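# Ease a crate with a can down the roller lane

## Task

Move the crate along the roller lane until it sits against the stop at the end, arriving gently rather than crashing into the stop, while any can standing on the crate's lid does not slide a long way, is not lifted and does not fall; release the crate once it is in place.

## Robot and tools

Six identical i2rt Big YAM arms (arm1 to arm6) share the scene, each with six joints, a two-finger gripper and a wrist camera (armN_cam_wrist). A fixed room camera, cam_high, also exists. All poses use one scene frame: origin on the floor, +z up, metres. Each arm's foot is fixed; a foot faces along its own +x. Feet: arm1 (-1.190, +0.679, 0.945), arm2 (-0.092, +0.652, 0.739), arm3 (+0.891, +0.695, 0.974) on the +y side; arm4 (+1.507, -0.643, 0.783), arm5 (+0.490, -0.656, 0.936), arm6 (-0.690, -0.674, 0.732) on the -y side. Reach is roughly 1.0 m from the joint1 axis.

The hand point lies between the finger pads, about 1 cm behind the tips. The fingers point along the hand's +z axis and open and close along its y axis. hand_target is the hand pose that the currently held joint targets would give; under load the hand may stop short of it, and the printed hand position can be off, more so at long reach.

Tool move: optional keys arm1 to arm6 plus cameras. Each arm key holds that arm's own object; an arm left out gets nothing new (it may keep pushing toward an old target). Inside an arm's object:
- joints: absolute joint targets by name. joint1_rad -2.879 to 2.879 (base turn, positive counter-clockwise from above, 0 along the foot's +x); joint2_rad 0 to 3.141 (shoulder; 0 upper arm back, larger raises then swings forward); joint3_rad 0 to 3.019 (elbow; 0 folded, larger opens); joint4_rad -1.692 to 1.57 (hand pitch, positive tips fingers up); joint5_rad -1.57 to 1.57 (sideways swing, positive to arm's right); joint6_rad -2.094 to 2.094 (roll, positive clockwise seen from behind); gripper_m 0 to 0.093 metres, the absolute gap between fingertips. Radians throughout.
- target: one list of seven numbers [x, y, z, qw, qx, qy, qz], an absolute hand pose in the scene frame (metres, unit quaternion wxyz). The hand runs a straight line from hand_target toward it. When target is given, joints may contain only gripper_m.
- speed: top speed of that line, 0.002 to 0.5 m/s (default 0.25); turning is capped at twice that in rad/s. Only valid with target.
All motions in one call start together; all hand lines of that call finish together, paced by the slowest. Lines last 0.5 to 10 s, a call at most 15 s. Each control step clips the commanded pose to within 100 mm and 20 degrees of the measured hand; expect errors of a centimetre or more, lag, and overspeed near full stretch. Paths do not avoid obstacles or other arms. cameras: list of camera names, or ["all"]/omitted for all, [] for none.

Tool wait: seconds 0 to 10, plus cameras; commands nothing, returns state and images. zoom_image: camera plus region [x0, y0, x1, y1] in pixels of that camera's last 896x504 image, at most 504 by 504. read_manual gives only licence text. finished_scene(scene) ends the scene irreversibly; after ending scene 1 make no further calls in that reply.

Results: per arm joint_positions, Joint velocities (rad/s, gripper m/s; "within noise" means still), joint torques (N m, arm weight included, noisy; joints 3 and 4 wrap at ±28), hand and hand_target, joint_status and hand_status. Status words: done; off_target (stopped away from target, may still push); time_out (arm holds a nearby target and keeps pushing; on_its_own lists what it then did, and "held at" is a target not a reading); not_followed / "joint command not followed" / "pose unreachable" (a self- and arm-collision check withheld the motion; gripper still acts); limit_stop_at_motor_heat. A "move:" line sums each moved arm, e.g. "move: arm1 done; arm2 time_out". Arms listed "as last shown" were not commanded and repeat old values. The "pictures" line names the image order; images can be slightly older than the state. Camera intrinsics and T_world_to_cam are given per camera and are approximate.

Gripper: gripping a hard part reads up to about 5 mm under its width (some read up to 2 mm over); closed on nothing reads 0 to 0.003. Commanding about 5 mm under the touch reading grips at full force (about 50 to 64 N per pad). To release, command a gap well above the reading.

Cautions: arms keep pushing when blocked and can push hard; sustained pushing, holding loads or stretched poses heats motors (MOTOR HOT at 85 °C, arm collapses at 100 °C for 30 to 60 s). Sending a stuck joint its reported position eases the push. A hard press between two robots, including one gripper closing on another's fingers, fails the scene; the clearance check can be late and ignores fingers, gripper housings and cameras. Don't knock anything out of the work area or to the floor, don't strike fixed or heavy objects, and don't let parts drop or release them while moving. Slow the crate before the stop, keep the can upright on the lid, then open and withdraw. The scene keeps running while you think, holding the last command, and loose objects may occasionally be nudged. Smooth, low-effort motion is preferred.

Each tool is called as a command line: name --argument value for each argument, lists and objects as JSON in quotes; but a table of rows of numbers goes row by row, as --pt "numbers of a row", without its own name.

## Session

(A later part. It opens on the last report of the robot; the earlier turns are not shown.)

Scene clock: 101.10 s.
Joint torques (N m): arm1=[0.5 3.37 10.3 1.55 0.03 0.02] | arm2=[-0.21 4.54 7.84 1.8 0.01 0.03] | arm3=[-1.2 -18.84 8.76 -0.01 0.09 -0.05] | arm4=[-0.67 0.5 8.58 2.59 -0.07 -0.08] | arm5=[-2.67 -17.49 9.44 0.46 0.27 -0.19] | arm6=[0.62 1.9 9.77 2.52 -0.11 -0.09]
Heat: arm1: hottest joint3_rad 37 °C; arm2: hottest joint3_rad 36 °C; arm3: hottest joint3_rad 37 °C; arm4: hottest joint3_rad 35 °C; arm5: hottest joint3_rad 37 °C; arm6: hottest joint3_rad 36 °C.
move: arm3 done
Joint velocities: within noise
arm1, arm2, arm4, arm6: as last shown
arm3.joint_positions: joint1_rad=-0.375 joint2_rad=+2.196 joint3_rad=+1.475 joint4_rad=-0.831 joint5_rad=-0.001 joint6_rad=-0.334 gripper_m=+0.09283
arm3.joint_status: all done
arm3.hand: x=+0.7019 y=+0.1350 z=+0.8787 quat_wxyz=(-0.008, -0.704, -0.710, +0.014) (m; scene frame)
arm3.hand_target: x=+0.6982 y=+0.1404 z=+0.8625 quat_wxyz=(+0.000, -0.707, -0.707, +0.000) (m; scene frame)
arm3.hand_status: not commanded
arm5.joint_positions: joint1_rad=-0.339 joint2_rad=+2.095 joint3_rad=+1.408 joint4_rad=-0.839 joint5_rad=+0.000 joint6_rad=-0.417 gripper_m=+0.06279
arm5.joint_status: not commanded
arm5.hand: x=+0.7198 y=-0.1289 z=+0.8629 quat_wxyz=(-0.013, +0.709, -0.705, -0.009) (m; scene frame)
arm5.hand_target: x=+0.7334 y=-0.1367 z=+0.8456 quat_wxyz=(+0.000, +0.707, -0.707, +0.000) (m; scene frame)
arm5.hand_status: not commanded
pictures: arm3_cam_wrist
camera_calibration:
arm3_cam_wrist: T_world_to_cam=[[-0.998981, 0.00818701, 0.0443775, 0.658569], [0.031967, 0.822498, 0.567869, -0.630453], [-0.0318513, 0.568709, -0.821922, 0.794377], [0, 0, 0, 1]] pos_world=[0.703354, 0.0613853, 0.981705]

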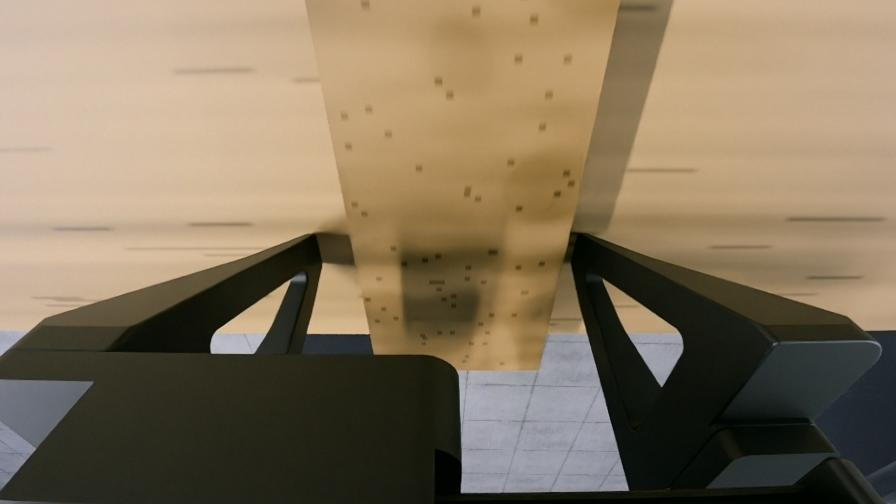

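move --arm3 '{"target":[0.695,0.142,0.95,0,0.7071,0.7071,0],"speed":0.06}' --cameras '["arm3_cam_wrist"]'

move --arm3 '{"target":[0.85,0.33,1.15,0,0.7071,0.7071,0],"speed":0.2}' --arm5 '{"target":[0.195,-0.136,0.826,0,0.7071,-0.7071,0],"speed":0.065}' --arm2 '{"target":[0.18,0.165,1.07,0,0.7071,0.7071,0],"speed":0.15}' --cameras '["arm2_cam_wrist","arm5_cam_wrist","cam_high"]'

Scene clock: 111.70 s.
Joint torques (N m): arm1=[0.32 3.14 10.28 1.62 0.02 0.03] | arm2=[0.03 3.9 7.87 1.94 -0.01 0.01] | arm3=[-1.44 -21.07 11.48 -0.14 0.09 -0.11] | arm4=[-0.5 0.44 8.55 2.55 -0.06 -0.11] | arm5=[-2.55 -17.49 9.43 0.47 0.27 -0.19] | arm6=[0.62 1.96 9.77 2.54 -0.11 -0.09]
Heat: arm1: hottest joint3_rad 37 °C; arm2: hottest joint3_rad 36 °C; arm3: hottest joint3_rad 38 °C; arm4: hottest joint3_rad 35 °C; arm5: hottest joint3_rad 37 °C; arm6: hottest joint3_rad 36 °C.
move: arm3 off_target
Joint velocities: within noise
arm1, arm2, arm4, arm5, arm6: as last shown
arm3.joint_positions: joint1_rad=-0.379 joint2_rad=+2.104 joint3_rad=+1.475 joint4_rad=-0.998 joint5_rad=-0.001 joint6_rad=-0.334 gripper_m=+0.09292
arm3.joint_status: not commanded
arm3.hand: x=+0.7071 y=+0.1577 z=+0.9305 quat_wxyz=(+0.009, -0.705, -0.709, -0.020) (m; scene frame)
arm3.hand_target: x=+0.6952 y=+0.1428 z=+0.9503 quat_wxyz=(+0.000, -0.707, -0.707, +0.000) (m; scene frame)
arm3.hand_status: off_target (0.028 m and 2.5 deg from the pose sent, 0.072 m and 1.9 deg at the start)
pictures: arm3_cam_wrist
camera_calibration:
arm3_cam_wrist: T_world_to_cam=[[-0.999724, 0.00962268, 0.0214374, 0.682854], [0.0209268, 0.779549, 0.625991, -0.718218], [-0.0106878, 0.626267, -0.779536, 0.760709], [0, 0, 0, 1]] pos_world=[0.705826, 0.0769087, 1.02796]

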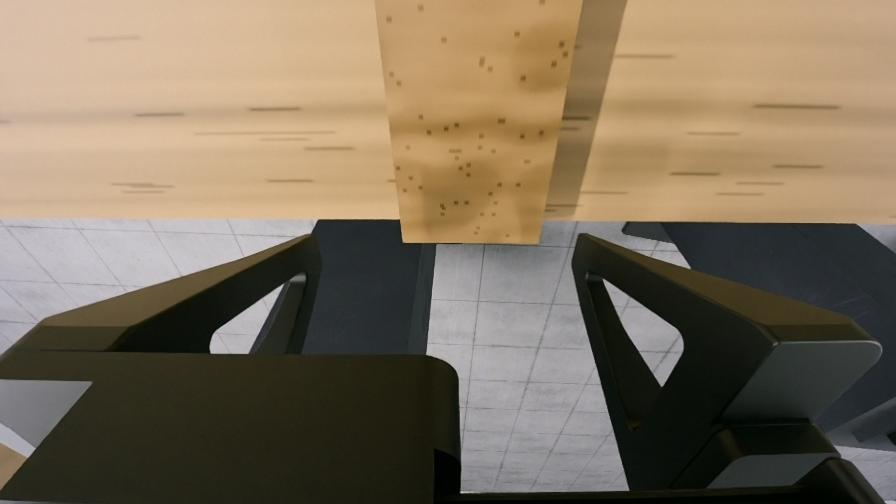

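Scene clock: 120.90 s.
Joint torques (N m): arm1=[0.38 3.66 10.19 1.59 0.02 0.01] | arm2=[0.09 -14.33 12.1 0.18 -0.13 0.05] | arm3=[0.44 -10.87 9.89 -0.05 -0.01 0.06] | arm4=[-0.67 0.62 8.58 2.52 -0.05 -0.09] | arm5=[-7.47 -21.25 7.06 -0.36 0.72 -0.47] | arm6=[0.62 1.96 9.77 2.52 -0.11 -0.09]
Heat: arm1: hottest joint3_rad 38 °C; arm2: hottest joint3_rad 37 °C; arm3: hottest joint3_rad 38 °C; arm4: hottest joint3_rad 35 °C; arm5: hottest joint3_rad 37 °C; arm6: hottest joint3_rad 36 °C.
move: arm2 off_target; arm3 done; arm5 off_target
Joint velocities: within noise
arm1.joint_positions: joint1_rad=+0.450 joint2_rad=+0.646 joint3_rad=+1.353 joint4_rad=-1.256 joint5_rad=-0.025 joint6_rad=-0.082 gripper_m=+0.09396
arm1.joint_status: not commanded
arm1.hand: x=-1.0494 y=+0.4575 z=+1.4761 quat_wxyz=(-0.422, -0.389, -0.781, +0.247) (m; scene frame)
arm1.hand_target: x=-1.0507 y=+0.4596 z=+1.4900 quat_wxyz=(-0.433, -0.386, -0.774, +0.254) (m; scene frame)
arm1.hand_status: not commanded
arm2.joint_positions: joint1_rad=+0.665 joint2_rad=+1.736 joint3_rad=+1.929 joint4_rad=-1.671 joint5_rad=-0.008 joint6_rad=+0.491 gripper_m=+0.09396
arm2.joint_status: not commanded
arm2.hand: x=+0.1700 y=+0.1712 z=+1.0606 quat_wxyz=(-0.046, -0.706, -0.706, +0.016) (m; scene frame)
arm2.hand_target: x=+0.1797 y=+0.1657 z=+1.0693 quat_wxyz=(-0.056, -0.706, -0.706, +0.017) (m; scene frame)
arm2.hand_status: off_target (0.015 m and 5.6 deg from the pose sent, 0.543 m and 61.4 deg at the start; a joint's target at an end of its range on 240 of 276 steps)
arm3.joint_positions: joint1_rad=-0.172 joint2_rad=+1.357 joint3_rad=+1.094 joint4_rad=-1.323 joint5_rad=-0.001 joint6_rad=-0.128 gripper_m=+0.09292
arm3.joint_status: not commanded
arm3.hand: x=+0.8456 y=+0.3274 z=+1.1463 quat_wxyz=(+0.001, -0.705, -0.709, -0.001) (m; scene frame)
arm3.hand_target: x=+0.8499 y=+0.3300 z=+1.1499 quat_wxyz=(+0.000, -0.707, -0.707, +0.000) (m; scene frame)
arm3.hand_status: done (0.006 m and 0.4 deg from the pose sent, 0.314 m and 2.5 deg at the start)
arm4.joint_positions: joint1_rad=+0.133 joint2_rad=+0.618 joint3_rad=+1.399 joint4_rad=-1.434 joint5_rad=-0.177 joint6_rad=+0.312 gripper_m=+0.09396
arm4.joint_status: not commanded
arm4.hand: x=+1.3937 y=-0.4464 z=+1.3061 quat_wxyz=(-0.124, +0.677, -0.588, -0.425) (m; scene frame)
arm4.hand_target: x=+1.3943 y=-0.4484 z=+1.3173 quat_wxyz=(-0.129, +0.673, -0.583, -0.436) (m; scene frame)
arm4.hand_status: not commanded
arm5.joint_positions: joint1_rad=+0.680 joint2_rad=+2.210 joint3_rad=+1.523 joint4_rad=-0.825 joint5_rad=-0.003 joint6_rad=+0.572 gripper_m=+0.06278
arm5.joint_status: not commanded
arm5.hand: x=+0.1392 y=-0.1546 z=+0.8401 quat_wxyz=(+0.004, +0.719, -0.695, -0.030) (m; scene frame)
arm5.hand_target: x=+0.1931 y=-0.1395 z=+0.8266 quat_wxyz=(+0.002, +0.707, -0.707, +0.000) (m; scene frame)
arm5.hand_status: off_target (0.060 m and 4.0 deg from the pose sent, 0.526 m and 1.9 deg at the start)
arm6.joint_positions: joint1_rad=+0.067 joint2_rad=+0.576 joint3_rad=+1.433 joint4_rad=-1.158 joint5_rad=-0.198 joint6_rad=-0.235 gripper_m=+0.09396
arm6.joint_status: not commanded
arm6.hand: x=-0.7592 y=-0.4590 z=+1.3426 quat_wxyz=(-0.383, +0.697, -0.398, -0.457) (m; scene frame)
arm6.hand_target: x=-0.7586 y=-0.4633 z=+1.3513 quat_wxyz=(-0.390, +0.692, -0.394, -0.462) (m; scene frame)
arm6.hand_status: not commanded
pictures: arm2_cam_wrist, arm5_cam_wrist, cam_high
camera_calibration:
arm2_cam_wrist: T_world_to_cam=[[-0.998844, -0.0257322, -0.0405927, 0.215185], [-0.0429693, 0.856478, 0.514392, -0.680838], [0.0215303, 0.515542, -0.856594, 0.943739], [0, 0, 0, 1]] pos_world=[0.165362, 0.102123, 1.16735]
arm5_cam_wrist: T_world_to_cam=[[0.99771, 0.0507583, -0.0446992, -0.0945267], [0.0671846, -0.819882, 0.568577, -0.61441], [-0.00778801, -0.570278, -0.821415, 0.725547], [0, 0, 0, 1]] pos_world=[0.14124, -0.0851818, 0.941089]

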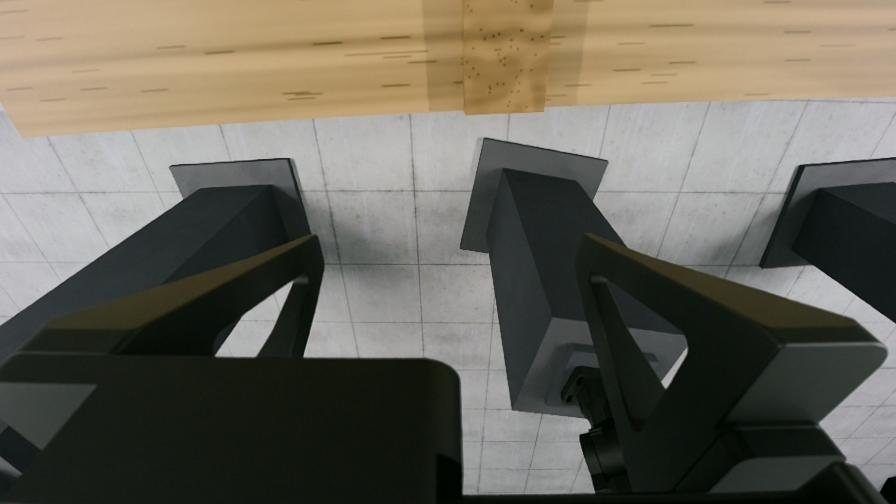

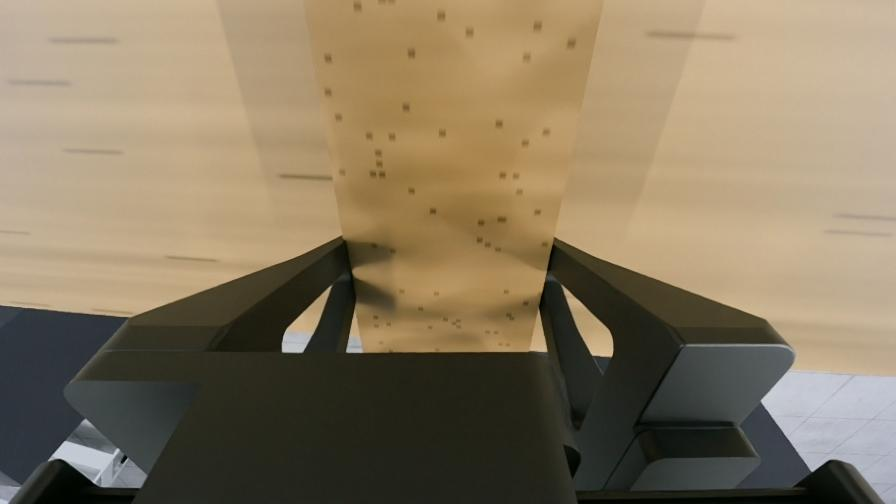

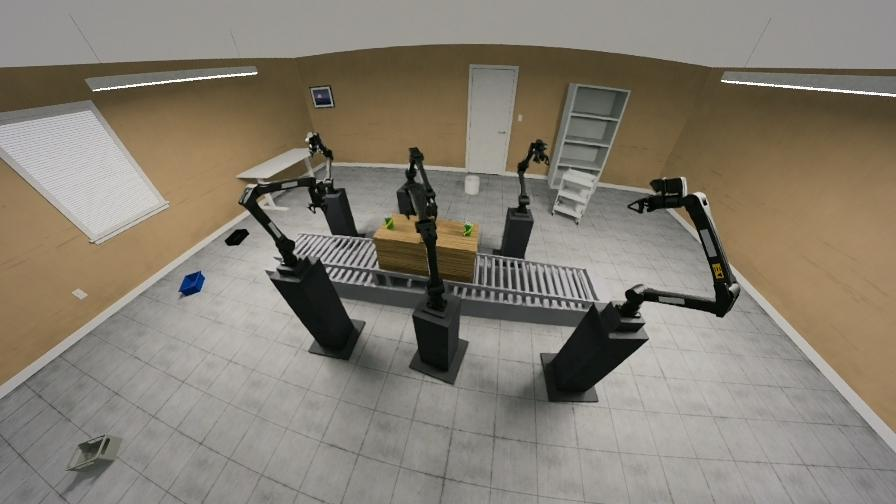

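move --arm2 '{"target":[0.130,0.118,0.90,0,0.7071,0.7071,0],"speed":0.1}' --cameras '["arm2_cam_wrist"]'

Scene clock: 128.80 s.
Joint torques (N m): arm1=[0.62 3.31 10.29 1.48 0.02 0.02] | arm2=[-1.61 -15.97 8.5 0.55 0 -0.11] | arm3=[0.38 -10.99 9.87 -0.02 -0.01 0.08] | arm4=[-0.67 0.5 8.58 2.58 -0.06 -0.08] | arm5=[-7.18 -21.19 7.04 -0.34 0.72 -0.47] | arm6=[0.67 1.96 9.76 2.52 -0.11 -0.09]
Heat: arm1: hottest joint3_rad 38 °C; arm2: hottest joint3_rad 38 °C; arm3: hottest joint3_rad 38 °C; arm4: hottest joint3_rad 35 °C; arm5: hottest joint3_rad 36 °C; arm6: hottest joint3_rad 36 °C.
move: arm2 off_target
Joint velocities: within noise
arm1, arm3, arm4, arm5, arm6: as last shown
arm2.joint_positions: joint1_rad=+0.575 joint2_rad=+1.867 joint3_rad=+1.716 joint4_rad=-1.418 joint5_rad=-0.012 joint6_rad=+0.397 gripper_m=+0.09396
arm2.joint_status: not commanded
arm2.hand: x=+0.1349 y=+0.1241 z=+0.9094 quat_wxyz=(-0.003, -0.706, -0.708, +0.002) (m; scene frame)
arm2.hand_target: x=+0.1299 y=+0.1183 z=+0.9000 quat_wxyz=(+0.000, -0.707, -0.707, +0.000) (m; scene frame)
arm2.hand_status: off_target (0.012 m and 0.4 deg from the pose sent, 0.174 m and 5.6 deg at the start)
arm3.joint_positions: joint1_rad=-0.172 joint2_rad=+1.357 joint3_rad=+1.094 joint4_rad=-1.324 joint5_rad=-0.001 joint6_rad=-0.128 gripper_m=+0.09292
arm3.hand: x=+0.8456 y=+0.3275 z=+1.1463 quat_wxyz=(+0.001, -0.705, -0.709, -0.001) (m; scene frame)
pictures: arm2_cam_wrist
camera_calibration:
arm2_cam_wrist: T_world_to_cam=[[-0.999638, -0.0267443, -0.00282424, 0.138559], [-0.0233653, 0.811712, 0.583591, -0.624193], [-0.0133153, 0.583446, -0.812043, 0.794999], [0, 0, 0, 1]] pos_world=[0.13451, 0.0465323, 1.01024]

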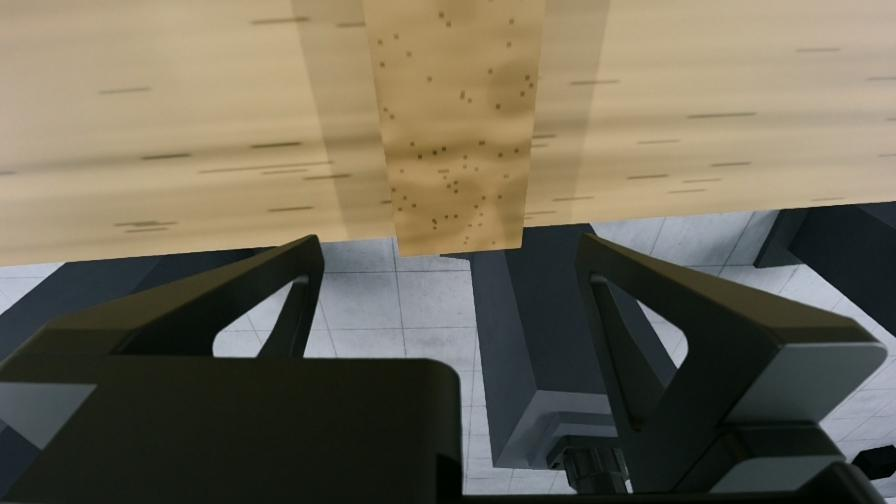

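move --arm2 '{"target":[0.123,0.108,0.858,0,0.7071,0.7071,0],"speed":0.06}' --cameras '["arm2_cam_wrist"]'

Scene clock: 136.50 s.
Joint torques (N m): arm1=[0.5 3.19 10.28 1.52 0.02 0.03] | arm2=[-1.49 -16.26 8.17 0.59 -0.02 -0.1] | arm3=[0.38 -10.87 9.85 0.01 -0.02 0.08] | arm4=[-0.5 0.5 8.54 2.56 -0.06 -0.09] | arm5=[-7.24 -21.19 7.05 -0.34 0.73 -0.47] | arm6=[0.62 1.9 9.78 2.52 -0.11 -0.09]
Heat: arm1: hottest joint3_rad 38 °C; arm2: hottest joint3_rad 37 °C; arm3: hottest joint3_rad 38 °C; arm4: hottest joint3_rad 35 °C; arm5: hottest joint3_rad 36 °C; arm6: hottest joint3_rad 36 °C.
move: arm2 off_target
Joint velocities: within noise
arm1, arm3, arm4, arm5, arm6: as last shown
arm2.joint_positions: joint1_rad=+0.560 joint2_rad=+1.906 joint3_rad=+1.667 joint4_rad=-1.327 joint5_rad=-0.012 joint6_rad=+0.380 gripper_m=+0.09396
arm2.joint_status: not commanded
arm2.hand: x=+0.1293 y=+0.1134 z=+0.8697 quat_wxyz=(-0.005, -0.706, -0.709, +0.002) (m; scene frame)
arm2.hand_target: x=+0.1228 y=+0.1084 z=+0.8581 quat_wxyz=(+0.000, -0.707, -0.707, +0.000) (m; scene frame)
arm2.hand_status: off_target (0.014 m and 0.7 deg from the pose sent, 0.055 m and 0.4 deg at the start)
pictures: arm2_cam_wrist
camera_calibration:
arm2_cam_wrist: T_world_to_cam=[[-0.999588, -0.0283762, -0.00424144, 0.133901], [-0.0255658, 0.813809, 0.58057, -0.589699], [-0.0130227, 0.580439, -0.814199, 0.771082], [0, 0, 0, 1]] pos_world=[0.128811, 0.0361355, 0.970743]

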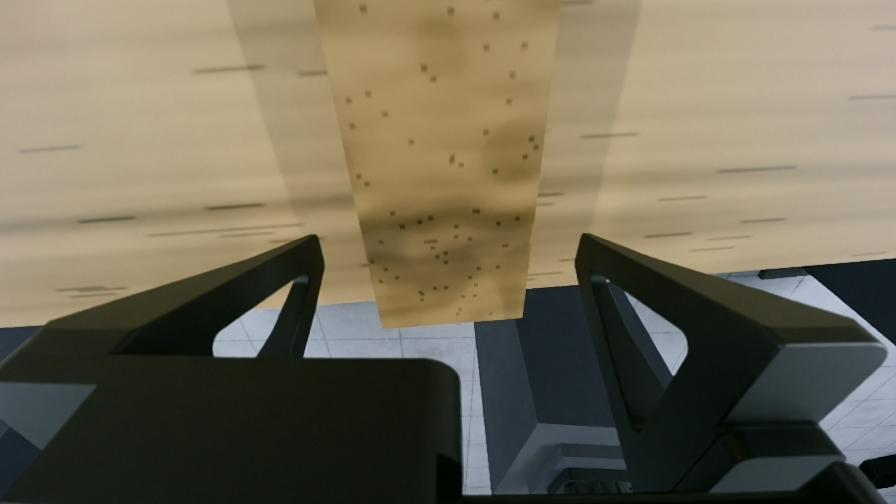

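move --arm2 '{"target":[0.123,0.104,0.835,0,0.7071,0.7071,0],"speed":0.05}' --cameras '["arm2_cam_wrist"]'

Scene clock: 141.93 s.
Joint torques (N m): arm1=[0.26 3.25 10.26 1.54 0.04 0.01] | arm2=[-1.61 -15.68 8.13 0.64 -0.05 -0.09] | arm3=[0.44 -10.87 9.85 -0.02 -0.01 0.06] | arm4=[-0.56 0.44 8.58 2.59 -0.06 -0.1] | arm5=[-7.24 -21.25 7.05 -0.34 0.73 -0.46] | arm6=[0.62 1.9 9.77 2.54 -0.11 -0.09]
Heat: arm1: hottest joint3_rad 38 °C; arm2: hottest joint3_rad 36 °C; arm3: hottest joint3_rad 38 °C; arm4: hottest joint3_rad 36 °C; arm5: hottest joint3_rad 35 °C; arm6: hottest joint3_rad 37 °C.
move: arm2 off_target
Joint velocities: within noise
arm1, arm3, arm4, arm5, arm6: as last shown
arm2.joint_positions: joint1_rad=+0.559 joint2_rad=+1.932 joint3_rad=+1.645 joint4_rad=-1.279 joint5_rad=-0.012 joint6_rad=+0.377 gripper_m=+0.09396
arm2.joint_status: not commanded
arm2.hand: x=+0.1302 y=+0.1093 z=+0.8469 quat_wxyz=(-0.005, -0.705, -0.709, +0.002) (m; scene frame)
arm2.hand_target: x=+0.1230 y=+0.1044 z=+0.8351 quat_wxyz=(+0.000, -0.707, -0.707, +0.000) (m; scene frame)
arm2.hand_status: off_target (0.015 m and 0.7 deg from the pose sent, 0.036 m and 0.7 deg at the start)
pictures: arm2_cam_wrist
camera_calibration:
arm2_cam_wrist: T_world_to_cam=[[-0.999533, -0.0302248, -0.0045724, 0.135159], [-0.027262, 0.813716, 0.580622, -0.573004], [-0.0138286, 0.580476, -0.81416, 0.75492], [0, 0, 0, 1]] pos_world=[0.129914, 0.0321347, 0.947943]

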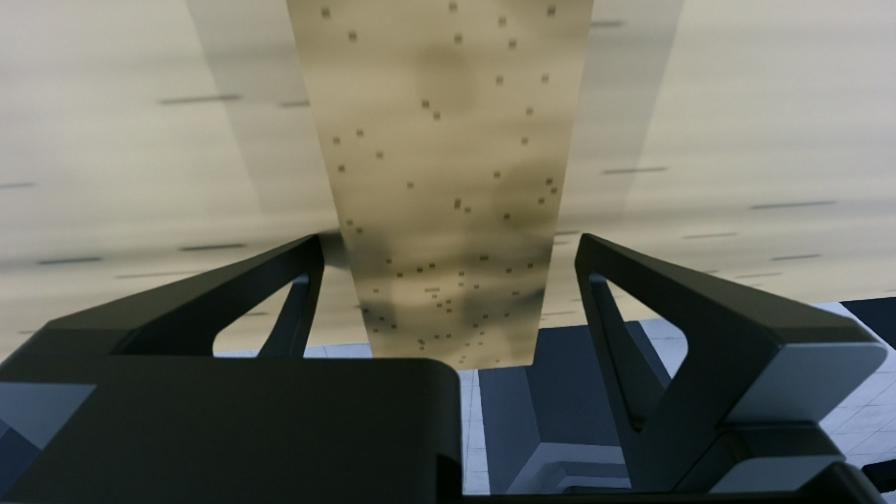

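move --arm2 '{"joints":{"gripper_m":0.07}}' --cameras '["arm2_cam_wrist"]'

move --arm2 '{"joints":{"gripper_m":0.055}}' --cameras '["arm2_cam_wrist"]'

move --arm2 '{"target":[0.172,0.104,0.837,0,0.7071,0.7071,0],"speed":0.03}' --arm5 '{"target":[0.148,-0.141,0.826,0,0.7071,-0.7071,0],"speed":0.03}' --cameras '["arm2_cam_wrist","arm5_cam_wrist"]'

Scene clock: 149.33 s.
Joint torques (N m): arm1=[0.09 3.43 10.26 1.54 0.02 0.04] | arm2=[-1.49 -16.26 8.03 0.66 -0.06 -0.1] | arm3=[0.32 -10.93 9.81 -0.03 -0.01 0.07] | arm4=[-0.67 0.38 8.54 2.58 -0.06 -0.08] | arm5=[-7.18 -21.19 7.06 -0.32 0.72 -0.47] | arm6=[0.62 1.9 9.77 2.54 -0.11 -0.09]
Heat: arm1: hottest joint3_rad 38 °C; arm2: hottest joint3_rad 36 °C; arm3: hottest joint3_rad 38 °C; arm4: hottest joint3_rad 36 °C; arm5: hottest joint3_rad 35 °C; arm6: hottest joint3_rad 37 °C.
move: arm2 done
Joint velocities: within noise
arm1, arm3, arm4, arm5, arm6: as last shown
arm2.joint_positions: joint1_rad=+0.559 joint2_rad=+1.932 joint3_rad=+1.645 joint4_rad=-1.279 joint5_rad=-0.012 joint6_rad=+0.377 gripper_m=+0.07016
arm2.joint_status: all done
arm2.hand: x=+0.1302 y=+0.1093 z=+0.8469 quat_wxyz=(-0.005, -0.705, -0.709, +0.002) (m; scene frame)
arm2.hand_target: x=+0.1230 y=+0.1044 z=+0.8351 quat_wxyz=(+0.000, -0.707, -0.707, +0.000) (m; scene frame)
arm2.hand_status: not commanded
pictures: arm2_cam_wrist
camera_calibration:
arm2_cam_wrist: T_world_to_cam=[[-0.999533, -0.0302248, -0.0045724, 0.135159], [-0.027262, 0.813716, 0.580622, -0.573004], [-0.0138286, 0.580476, -0.81416, 0.75492], [0, 0, 0, 1]] pos_world=[0.129914, 0.0321347, 0.947943]

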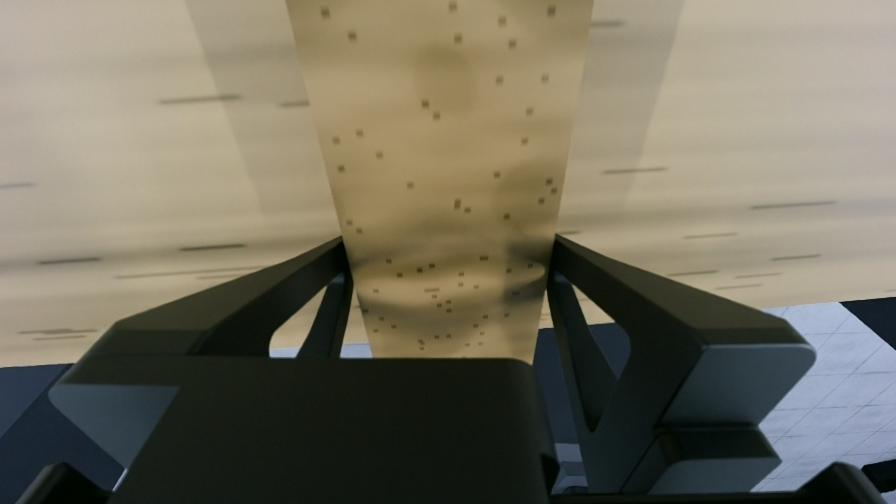

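Scene clock: 149.80 s.
Joint torques (N m): arm1=[0.44 3.31 10.21 1.4 0 0.01] | arm2=[-1.96 -16.56 8.05 0.69 -0.03 -0.08] | arm3=[0.38 -10.87 9.87 0.03 0 0.08] | arm4=[-0.67 0.44 8.57 2.55 -0.05 -0.09] | arm5=[-7.18 -21.25 7.05 -0.32 0.72 -0.47] | arm6=[0.62 1.9 9.77 2.54 -0.11 -0.09]
Heat: arm1: hottest joint3_rad 38 °C; arm2: hottest joint3_rad 36 °C; arm3: hottest joint3_rad 38 °C; arm4: hottest joint3_rad 36 °C; arm5: hottest joint3_rad 35 °C; arm6: hottest joint3_rad 37 °C.
move: arm2 off_target
Joint velocities: within noise
arm1, arm3, arm4, arm5, arm6: as last shown
arm2.joint_positions: joint1_rad=+0.558 joint2_rad=+1.932 joint3_rad=+1.645 joint4_rad=-1.279 joint5_rad=-0.012 joint6_rad=+0.376 gripper_m=+0.06366
arm2.joint_status: gripper_m off_target (ended at +0.06369, target +0.05500)
arm2.hand: x=+0.1298 y=+0.1091 z=+0.8469 quat_wxyz=(-0.005, -0.705, -0.710, +0.002) (m; scene frame)
arm2.hand_target: x=+0.1230 y=+0.1044 z=+0.8351 quat_wxyz=(+0.000, -0.707, -0.707, +0.000) (m; scene frame)
arm2.hand_status: not commanded
pictures: arm2_cam_wrist
camera_calibration:
arm2_cam_wrist: T_world_to_cam=[[-0.999509, -0.031003, -0.00451095, 0.134718], [-0.0278599, 0.813696, 0.580623, -0.572774], [-0.0143305, 0.580463, -0.81416, 0.755097], [0, 0, 0, 1]] pos_world=[0.129516, 0.0319344, 0.947943]

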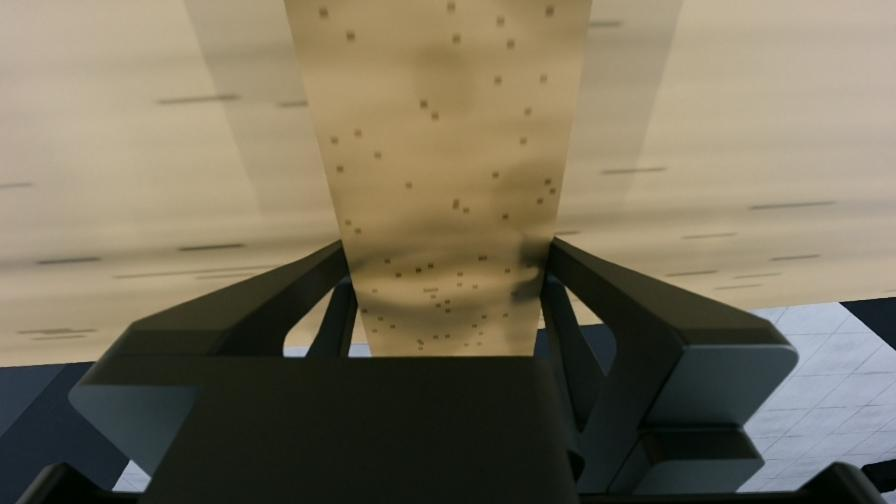

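Scene clock: 151.93 s.
Joint torques (N m): arm1=[0.32 3.25 10.21 1.52 0.03 0.01] | arm2=[3.31 -14.04 12.07 0.68 -0.1 0.53] | arm3=[0.15 -11.16 9.84 0.01 -0.01 0.06] | arm4=[-0.5 0.5 8.58 2.55 -0.06 -0.09] | arm5=[-2.14 -19.49 11.23 0.1 1 0.07] | arm6=[0.62 1.96 9.77 2.52 -0.11 -0.09]
Heat: arm1: hottest joint3_rad 38 °C; arm2: hottest joint3_rad 36 °C; arm3: hottest joint3_rad 38 °C; arm4: hottest joint3_rad 36 °C; arm5: hottest joint3_rad 35 °C; arm6: hottest joint3_rad 37 °C.
move: arm2 off_target; arm5 off_target
Joint velocities: within noise
arm1, arm3, arm4, arm6: as last shown
arm2.joint_positions: joint1_rad=+0.562 joint2_rad=+1.945 joint3_rad=+1.663 joint4_rad=-1.305 joint5_rad=-0.012 joint6_rad=+0.381 gripper_m=+0.06366
arm2.joint_status: not commanded
arm2.hand: x=+0.1315 y=+0.1101 z=+0.8463 quat_wxyz=(+0.005, -0.705, -0.709, -0.002) (m; scene frame)
arm2.hand_target: x=+0.1709 y=+0.1068 z=+0.8374 quat_wxyz=(-0.001, -0.706, -0.708, +0.000) (m; scene frame)
arm2.hand_status: off_target (0.042 m and 0.6 deg from the pose sent, 0.044 m and 0.7 deg at the start)
arm5.joint_positions: joint1_rad=+0.684 joint2_rad=+2.232 joint3_rad=+1.565 joint4_rad=-0.879 joint5_rad=-0.007 joint6_rad=+0.579 gripper_m=+0.06278
arm5.joint_status: not commanded
arm5.hand: x=+0.1356 y=-0.1547 z=+0.8399 quat_wxyz=(+0.009, +0.718, -0.696, -0.014) (m; scene frame)
arm5.hand_target: x=+0.1484 y=-0.1418 z=+0.8264 quat_wxyz=(+0.000, +0.707, -0.707, -0.001) (m; scene frame)
arm5.hand_status: off_target (0.023 m and 2.6 deg from the pose sent, 0.021 m and 4.0 deg at the start)
pictures: arm2_cam_wrist, arm5_cam_wrist
camera_calibration:
arm2_cam_wrist: T_world_to_cam=[[-0.99957, -0.0291837, 0.00300298, 0.129929], [-0.021641, 0.80257, 0.596165, -0.585958], [-0.0198084, 0.595843, -0.802856, 0.743566], [0, 0, 0, 1]] pos_world=[0.131921, 0.0310155, 0.945914]
arm5_cam_wrist: T_world_to_cam=[[0.998429, 0.0472585, -0.0300966, -0.103805], [0.0558906, -0.802448, 0.594099, -0.631242], [0.00392533, -0.594848, -0.803828, 0.705238], [0, 0, 0, 1]] pos_world=[0.136154, -0.0821231, 0.938787]

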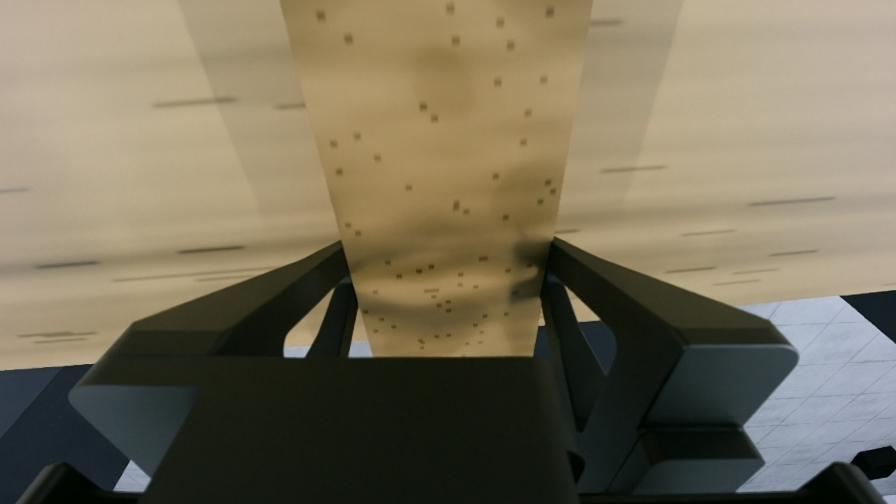

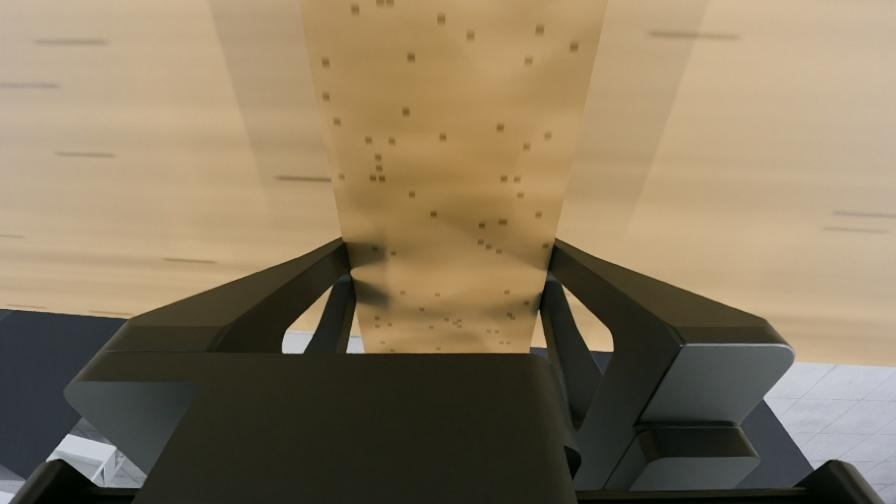

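move --arm5 '{"target":[0.132,-0.145,0.826,0,0.7071,-0.7071,0],"speed":0.03}' --arm2 '{"target":[0.178,0.104,0.837,0,0.7071,0.7071,0],"speed":0.03}' --cameras '[]'

move --arm5 '{"joints":{"gripper_m":0.093}}' --cameras '["arm5_cam_wrist"]'

Scene clock: 158.37 s.
Joint torques (N m): arm1=[0.21 3.49 10.3 1.61 0 0.01] | arm2=[3.6 -14.1 12.42 0.66 -0.26 0.58] | arm3=[0.44 -10.93 9.84 -0.03 -0.01 0.08] | arm4=[-0.56 0.44 8.62 2.56 -0.05 -0.09] | arm5=[-0.44 -19.19 11.97 0.29 1.01 0.25] | arm6=[0.62 1.9 9.77 2.54 -0.11 -0.09]
Heat: arm1: hottest joint3_rad 38 °C; arm2: hottest joint3_rad 38 °C; arm3: hottest joint3_rad 38 °C; arm4: hottest joint3_rad 36 °C; arm5: hottest joint3_rad 36 °C; arm6: hottest joint3_rad 37 °C.
move: arm2 off_target; arm5 off_target
Joint velocities: within noise
arm1, arm3, arm4, arm6: as last shown
arm2.joint_positions: joint1_rad=+0.561 joint2_rad=+1.947 joint3_rad=+1.666 joint4_rad=-1.311 joint5_rad=-0.008 joint6_rad=+0.381 gripper_m=+0.06366
arm2.joint_status: not commanded
arm2.hand: x=+0.1304 y=+0.1102 z=+0.8461 quat_wxyz=(+0.008, -0.705, -0.709, -0.001) (m; scene frame)
arm2.hand_target: x=+0.1764 y=+0.1076 z=+0.8376 quat_wxyz=(-0.001, -0.706, -0.708, -0.001) (m; scene frame)
arm2.hand_status: off_target (0.049 m and 0.9 deg from the pose sent, 0.048 m and 0.6 deg at the start)
arm5.joint_positions: joint1_rad=+0.688 joint2_rad=+2.240 joint3_rad=+1.580 joint4_rad=-0.895 joint5_rad=-0.007 joint6_rad=+0.584 gripper_m=+0.06278
arm5.joint_status: not commanded
arm5.hand: x=+0.1324 y=-0.1546 z=+0.8399 quat_wxyz=(+0.010, +0.718, -0.696, -0.010) (m; scene frame)
arm5.hand_target: x=+0.1323 y=-0.1456 z=+0.8263 quat_wxyz=(+0.000, +0.707, -0.707, -0.001) (m; scene frame)
arm5.hand_status: off_target (0.017 m and 2.4 deg from the pose sent, 0.017 m and 2.6 deg at the start)
pictures: none
No camera images: "cameras" was empty.

Scene clock: 159.07 s.
Joint torques (N m): arm1=[0.38 3.37 10.26 1.46 0.04 0.03] | arm2=[4.31 -14.04 12.42 0.7 -0.23 0.58] | arm3=[0.56 -11.11 9.83 0.01 -0.01 0.08] | arm4=[-0.62 0.56 8.59 2.56 -0.05 -0.1] | arm5=[-0.56 -19.37 11.58 0.4 0.28 0.1] | arm6=[0.62 1.96 9.77 2.54 -0.11 -0.09]
Heat: arm1: hottest joint3_rad 38 °C; arm2: hottest joint3_rad 38 °C; arm3: hottest joint3_rad 38 °C; arm4: hottest joint3_rad 36 °C; arm5: hottest joint3_rad 36 °C; arm6: hottest joint3_rad 37 °C.
move: arm5 done
Joint velocities: within noise
arm1.joint_positions: joint1_rad=+0.450 joint2_rad=+0.646 joint3_rad=+1.353 joint4_rad=-1.256 joint5_rad=-0.025 joint6_rad=-0.082 gripper_m=+0.09396
arm1.joint_status: not commanded
arm1.hand: x=-1.0494 y=+0.4575 z=+1.4761 quat_wxyz=(-0.422, -0.389, -0.781, +0.247) (m; scene frame)
arm1.hand_target: x=-1.0507 y=+0.4596 z=+1.4900 quat_wxyz=(-0.433, -0.386, -0.774, +0.254) (m; scene frame)
arm1.hand_status: not commanded
arm2.joint_positions: joint1_rad=+0.561 joint2_rad=+1.948 joint3_rad=+1.666 joint4_rad=-1.311 joint5_rad=-0.008 joint6_rad=+0.381 gripper_m=+0.06366
arm2.joint_status: not commanded
arm2.hand: x=+0.1304 y=+0.1102 z=+0.8459 quat_wxyz=(+0.008, -0.705, -0.709, -0.001) (m; scene frame)
arm2.hand_target: x=+0.1764 y=+0.1076 z=+0.8374 quat_wxyz=(-0.001, -0.706, -0.708, -0.001) (m; scene frame)
arm2.hand_status: not commanded
arm3.joint_positions: joint1_rad=-0.172 joint2_rad=+1.357 joint3_rad=+1.094 joint4_rad=-1.324 joint5_rad=-0.001 joint6_rad=-0.128 gripper_m=+0.09292
arm3.joint_status: not commanded
arm3.hand: x=+0.8456 y=+0.3275 z=+1.1463 quat_wxyz=(+0.001, -0.705, -0.709, -0.001) (m; scene frame)
arm3.hand_target: x=+0.8499 y=+0.3300 z=+1.1499 quat_wxyz=(+0.000, -0.707, -0.707, +0.000) (m; scene frame)
arm3.hand_status: not commanded
arm4.joint_positions: joint1_rad=+0.133 joint2_rad=+0.618 joint3_rad=+1.399 joint4_rad=-1.434 joint5_rad=-0.177 joint6_rad=+0.312 gripper_m=+0.09396
arm4.joint_status: not commanded
arm4.hand: x=+1.3937 y=-0.4464 z=+1.3061 quat_wxyz=(-0.124, +0.677, -0.588, -0.425) (m; scene frame)
arm4.hand_target: x=+1.3943 y=-0.4484 z=+1.3173 quat_wxyz=(-0.129, +0.673, -0.583, -0.436) (m; scene frame)
arm4.hand_status: not commanded
arm5.joint_positions: joint1_rad=+0.689 joint2_rad=+2.242 joint3_rad=+1.585 joint4_rad=-0.900 joint5_rad=+0.010 joint6_rad=+0.603 gripper_m=+0.09288
arm5.joint_status: all done
arm5.hand: x=+0.1340 y=-0.1528 z=+0.8399 quat_wxyz=(+0.001, +0.712, -0.702, -0.007) (m; scene frame)
arm5.hand_target: x=+0.1323 y=-0.1457 z=+0.8263 quat_wxyz=(+0.000, +0.707, -0.707, -0.001) (m; scene frame)
arm5.hand_status: not commanded
arm6.joint_positions: joint1_rad=+0.067 joint2_rad=+0.576 joint3_rad=+1.433 joint4_rad=-1.158 joint5_rad=-0.198 joint6_rad=-0.235 gripper_m=+0.09396
arm6.joint_status: not commanded
arm6.hand: x=-0.7592 y=-0.4590 z=+1.3426 quat_wxyz=(-0.383, +0.697, -0.398, -0.457) (m; scene frame)
arm6.hand_target: x=-0.7586 y=-0.4633 z=+1.3513 quat_wxyz=(-0.390, +0.692, -0.394, -0.462) (m; scene frame)
arm6.hand_status: not commanded
pictures: arm5_cam_wrist
camera_calibration:
arm5_cam_wrist: T_world_to_cam=[[0.999535, 0.0288036, -0.00999083, -0.122163], [0.029105, -0.803974, 0.593951, -0.626147], [0.00907559, -0.593966, -0.804439, 0.70621], [0, 0, 0, 1]] pos_world=[0.133921, -0.0804222, 0.938783]

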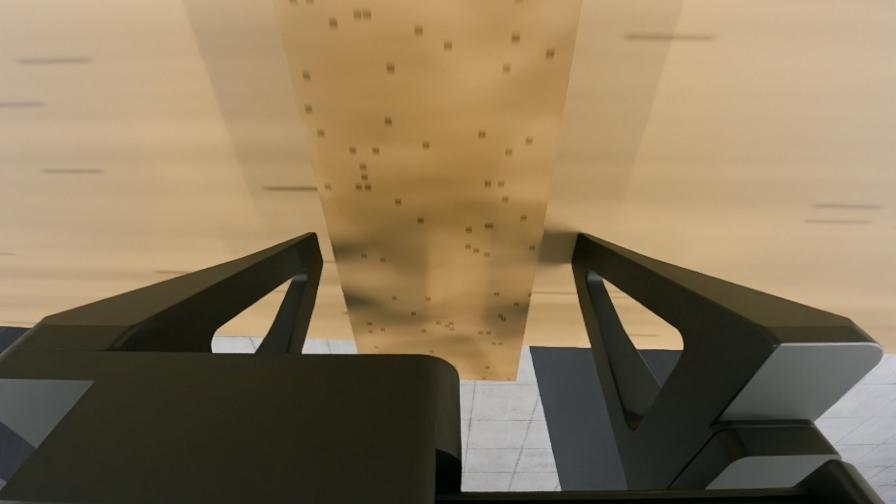

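move --arm5 '{"target":[0.132,-0.150,0.93,0,0.7071,-0.7071,0],"speed":0.06}' --cameras '["arm5_cam_wrist"]'

move --arm5 '{"target":[0.35,-0.33,1.12,0,0.7071,-0.7071,0],"speed":0.2}' --arm2 '{"target":[-0.37,0.106,0.818,0,0.7071,0.7071,0],"speed":0.06}' --arm6 '{"target":[-0.42,-0.165,1.05,0,0.7071,-0.7071,0],"speed":0.15}' --cameras '["arm2_cam_wrist","arm6_cam_wrist","cam_high"]'

Scene clock: 171.47 s.
Joint torques (N m): arm1=[0.32 3.6 10.25 1.57 0.02 0.04] | arm2=[3.84 -13.98 12.42 0.62 -0.26 0.57] | arm3=[0.32 -10.87 9.85 0.01 -0.02 0.07] | arm4=[-0.5 0.62 8.55 2.55 -0.05 -0.09] | arm5=[0.03 -23.65 12.77 0.42 0.22 0.07] | arm6=[0.62 1.9 9.77 2.54 -0.11 -0.09]
Heat: arm1: hottest joint3_rad 39 °C; arm2: hottest joint3_rad 38 °C; arm3: hottest joint3_rad 38 °C; arm4: hottest joint3_rad 36 °C; arm5: hottest joint3_rad 37 °C; arm6: hottest joint3_rad 37 °C.
move: arm5 off_target
Joint velocities: within noise
arm1, arm2, arm3, arm4, arm6: as last shown
arm5.joint_positions: joint1_rad=+0.689 joint2_rad=+2.137 joint3_rad=+1.605 joint4_rad=-1.088 joint5_rad=+0.012 joint6_rad=+0.611 gripper_m=+0.09294
arm5.joint_status: not commanded
arm5.hand: x=+0.1452 y=-0.1660 z=+0.9086 quat_wxyz=(+0.006, +0.709, -0.705, +0.024) (m; scene frame)
arm5.hand_target: x=+0.1326 y=-0.1508 z=+0.9305 quat_wxyz=(+0.000, +0.707, -0.707, +0.000) (m; scene frame)
arm5.hand_status: off_target (0.030 m and 2.9 deg from the pose sent, 0.090 m and 1.1 deg at the start)
pictures: arm5_cam_wrist
camera_calibration:
arm5_cam_wrist: T_world_to_cam=[[0.999416, 0.0211274, 0.0268632, -0.167046], [-0.000730357, -0.772642, 0.634841, -0.705577], [0.0341682, -0.63449, -0.772176, 0.713872], [0, 0, 0, 1]] pos_world=[0.142041, -0.0886855, 1.00365]

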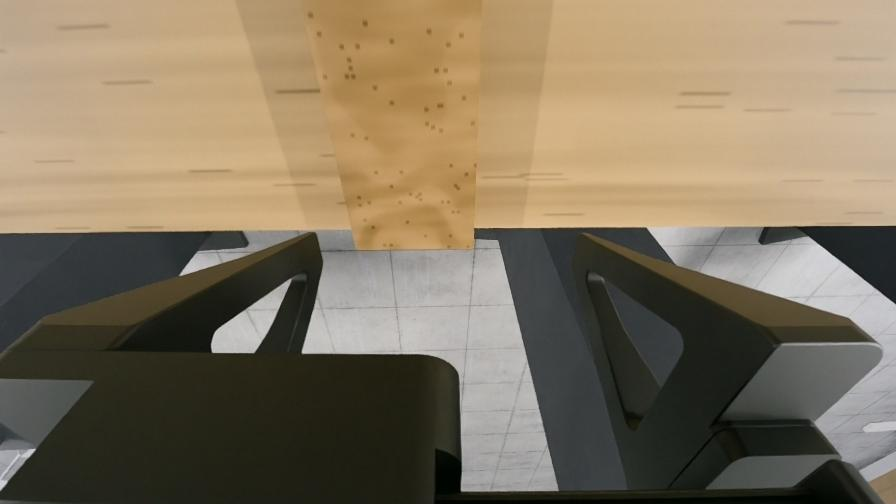

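Scene clock: 181.43 s.
Joint torques (N m): arm1=[0.09 3.31 10.33 1.47 0 0.02] | arm2=[3.14 -20.13 6.91 -2.92 -0.07 0.41] | arm3=[0.44 -11.05 9.85 -0.05 -0.02 0.08] | arm4=[-0.62 0.44 8.55 2.56 -0.05 -0.1] | arm5=[-1.26 -10.75 8.29 0.46 0.2 -0.09] | arm6=[-0.15 -19.08 13.94 0.23 0 0.04]
Heat: arm1: hottest joint3_rad 39 °C; arm2: hottest joint3_rad 38 °C; arm3: hottest joint3_rad 38 °C; arm4: hottest joint3_rad 36 °C; arm5: hottest joint3_rad 36 °C; arm6: hottest joint3_rad 38 °C.
move: arm2 off_target; arm5 done; arm6 off_target
Joint velocities: within noise
arm1, arm3, arm4: as last shown
arm2.joint_positions: joint1_rad=-0.345 joint2_rad=+2.052 joint3_rad=+1.745 joint4_rad=-1.177 joint5_rad=-0.001 joint6_rad=-0.524 gripper_m=+0.06366
arm2.joint_status: not commanded
arm2.hand: x=-0.4113 y=+0.0947 z=+0.8197 quat_wxyz=(-0.012, -0.705, -0.708, +0.049) (m; scene frame)
arm2.hand_target: x=-0.3727 y=+0.1057 z=+0.8185 quat_wxyz=(+0.001, -0.707, -0.707, +0.002) (m; scene frame)
arm2.hand_status: off_target (0.043 m and 5.8 deg from the pose sent, 0.501 m and 0.9 deg at the start)
arm5.joint_positions: joint1_rad=+0.503 joint2_rad=+1.297 joint3_rad=+1.090 joint4_rad=-1.349 joint5_rad=+0.012 joint6_rad=+0.429 gripper_m=+0.09294
arm5.joint_status: not commanded
arm5.hand: x=+0.3431 y=-0.3244 z=+1.1222 quat_wxyz=(+0.000, +0.707, -0.707, -0.006) (m; scene frame)
arm5.hand_target: x=+0.3499 y=-0.3299 z=+1.1200 quat_wxyz=(+0.000, +0.707, -0.707, +0.000) (m; scene frame)
arm5.hand_status: done (0.009 m and 0.7 deg from the pose sent, 0.337 m and 2.9 deg at the start)
arm6.joint_positions: joint1_rad=-0.561 joint2_rad=+1.794 joint3_rad=+1.983 joint4_rad=-1.679 joint5_rad=-0.003 joint6_rad=-0.502 gripper_m=+0.09396
arm6.joint_status: not commanded
arm6.hand: x=-0.4297 y=-0.1721 z=+1.0445 quat_wxyz=(-0.041, +0.714, -0.698, -0.014) (m; scene frame)
arm6.hand_target: x=-0.4203 y=-0.1655 z=+1.0492 quat_wxyz=(-0.047, +0.706, -0.706, -0.014) (m; scene frame)
arm6.hand_status: off_target (0.013 m and 5.1 deg from the pose sent, 0.536 m and 78.5 deg at the start; a joint's target at an end of its range on 58 of 299 steps)
pictures: arm2_cam_wrist, arm6_cam_wrist, cam_high
camera_calibration:
arm2_cam_wrist: T_world_to_cam=[[-0.998272, -0.0253665, 0.0530088, -0.453784], [0.00572935, 0.855729, 0.517392, -0.498681], [-0.0584856, 0.516802, -0.854105, 0.754262], [0, 0, 0, 1]] pos_world=[-0.406029, 0.025421, 0.926287]
arm6_cam_wrist: T_world_to_cam=[[0.99887, 0.0288052, 0.0378059, 0.394004], [0.00444499, -0.848553, 0.529092, -0.696326], [0.0473209, -0.528326, -0.847722, 0.941184], [0, 0, 0, 1]] pos_world=[-0.435001, -0.104967, 1.15139]

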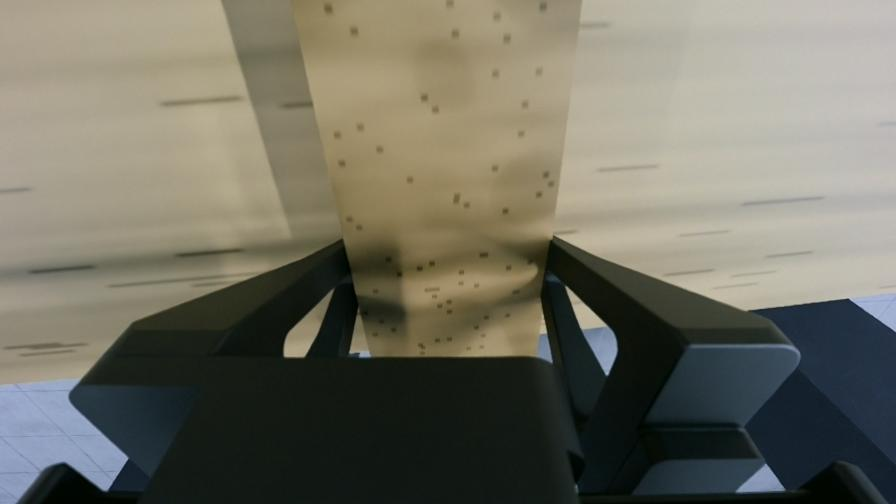

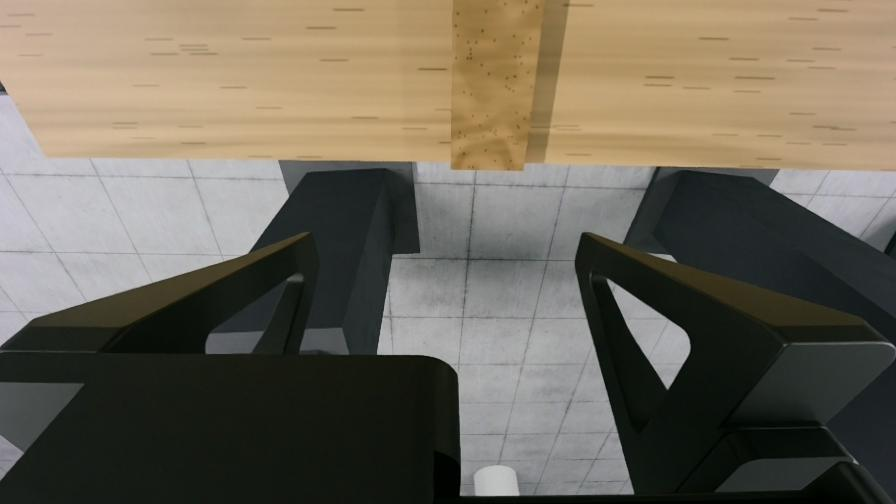

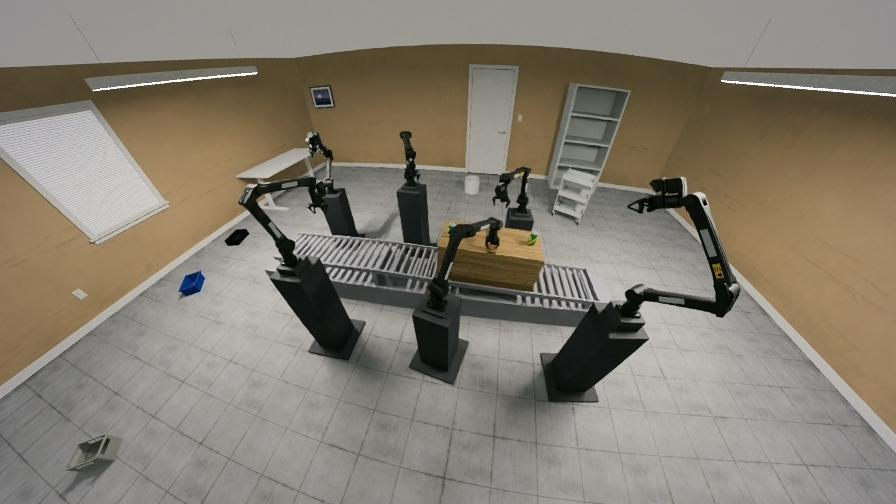

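move --arm6 '{"target":[-0.385,-0.152,0.89,0,0.7071,-0.7071,0],"speed":0.1}' --cameras '["arm6_cam_wrist"]'

Scene clock: 189.03 s.
Joint torques (N m): arm1=[0.21 2.96 10.26 1.48 0.03 0.02] | arm2=[2.78 -20.19 6.94 -3.12 -0.04 0.38] | arm3=[0.38 -10.99 9.88 -0.01 -0.02 0.08] | arm4=[-0.73 0.56 8.58 2.58 -0.06 -0.1] | arm5=[-1.26 -10.75 8.31 0.49 0.2 -0.08] | arm6=[-0.09 -21.48 9.4 0.94 -0.01 -0.24]
Heat: arm1: hottest joint3_rad 39 °C; arm2: hottest joint3_rad 37 °C; arm3: hottest joint3_rad 38 °C; arm4: hottest joint3_rad 36 °C; arm5: hottest joint3_rad 36 °C; arm6: hottest joint3_rad 39 °C.
move: arm6 off_target
Joint velocities: within noise
arm1, arm2, arm3, arm4, arm5: as last shown
arm5.hand: x=+0.3431 y=-0.3245 z=+1.1222 quat_wxyz=(+0.000, +0.708, -0.707, -0.006) (m; scene frame)
arm6.joint_positions: joint1_rad=-0.602 joint2_rad=+1.934 joint3_rad=+1.826 joint4_rad=-1.449 joint5_rad=-0.003 joint6_rad=-0.515 gripper_m=+0.09396
arm6.joint_status: not commanded
arm6.hand: x=-0.3908 y=-0.1517 z=+0.9068 quat_wxyz=(-0.009, +0.705, -0.709, -0.004) (m; scene frame)
arm6.hand_target: x=-0.3853 y=-0.1523 z=+0.8902 quat_wxyz=(+0.000, +0.707, -0.707, +0.000) (m; scene frame)
arm6.hand_status: off_target (0.018 m and 1.2 deg from the pose sent, 0.162 m and 5.1 deg at the start)
pictures: arm6_cam_wrist
camera_calibration:
arm6_cam_wrist: T_world_to_cam=[[0.999985, 0.00170146, 0.00512394, 0.385734], [-0.00157455, -0.815884, 0.578213, -0.648191], [0.00516435, -0.578213, -0.81587, 0.780525], [0, 0, 0, 1]] pos_world=[-0.390779, -0.0781954, 1.00962]

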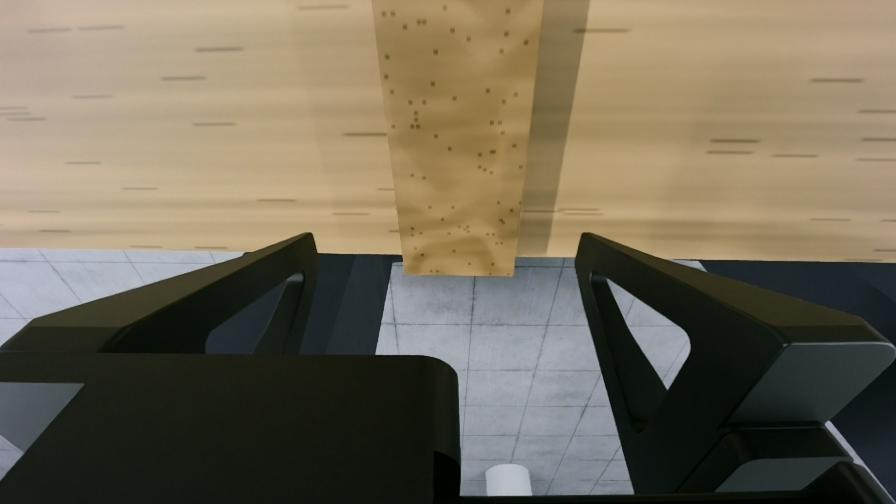

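move --arm6 '{"target":[-0.377,-0.150,0.836,0,0.7071,-0.7071,0],"speed":0.07}' --cameras '["arm6_cam_wrist"]'

Scene clock: 194.80 s.
Joint torques (N m): arm1=[0.32 3.19 10.25 1.44 0.03 0.01] | arm2=[2.43 -20.54 6.99 -3.03 -0.05 0.43] | arm3=[0.44 -10.99 9.83 -0.01 -0.02 0.07] | arm4=[-0.67 0.5 8.58 2.52 -0.06 -0.09] | arm5=[-1.26 -10.75 8.29 0.47 0.2 -0.08] | arm6=[-0.15 -21.42 9.01 0.94 -0.01 -0.25]
Heat: arm1: hottest joint3_rad 39 °C; arm2: hottest joint3_rad 37 °C; arm3: hottest joint3_rad 38 °C; arm4: hottest joint3_rad 36 °C; arm5: hottest joint3_rad 36 °C; arm6: hottest joint3_rad 38 °C.
move: arm6 off_target
Joint velocities: within noise
arm1, arm2, arm3, arm4, arm5: as last shown
arm6.joint_positions: joint1_rad=-0.611 joint2_rad=+1.975 joint3_rad=+1.754 joint4_rad=-1.331 joint5_rad=-0.003 joint6_rad=-0.525 gripper_m=+0.09396
arm6.joint_status: not commanded
arm6.hand: x=-0.3822 y=-0.1475 z=+0.8555 quat_wxyz=(-0.011, +0.705, -0.709, -0.004) (m; scene frame)
arm6.hand_target: x=-0.3774 y=-0.1504 z=+0.8364 quat_wxyz=(+0.000, +0.707, -0.707, +0.000) (m; scene frame)
arm6.hand_status: off_target (0.020 m and 1.4 deg from the pose sent, 0.072 m and 1.2 deg at the start)
pictures: arm6_cam_wrist
camera_calibration:
arm6_cam_wrist: T_world_to_cam=[[0.999967, 0.00249605, 0.00772584, 0.37525], [-0.00239841, -0.818289, 0.574801, -0.612897], [0.00775671, -0.574801, -0.818256, 0.74454], [0, 0, 0, 1]] pos_world=[-0.382483, -0.0745015, 0.95862]

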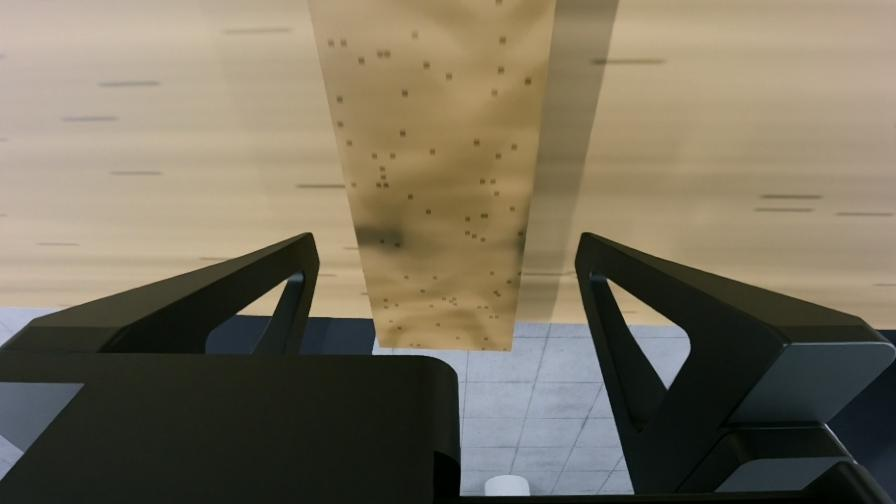

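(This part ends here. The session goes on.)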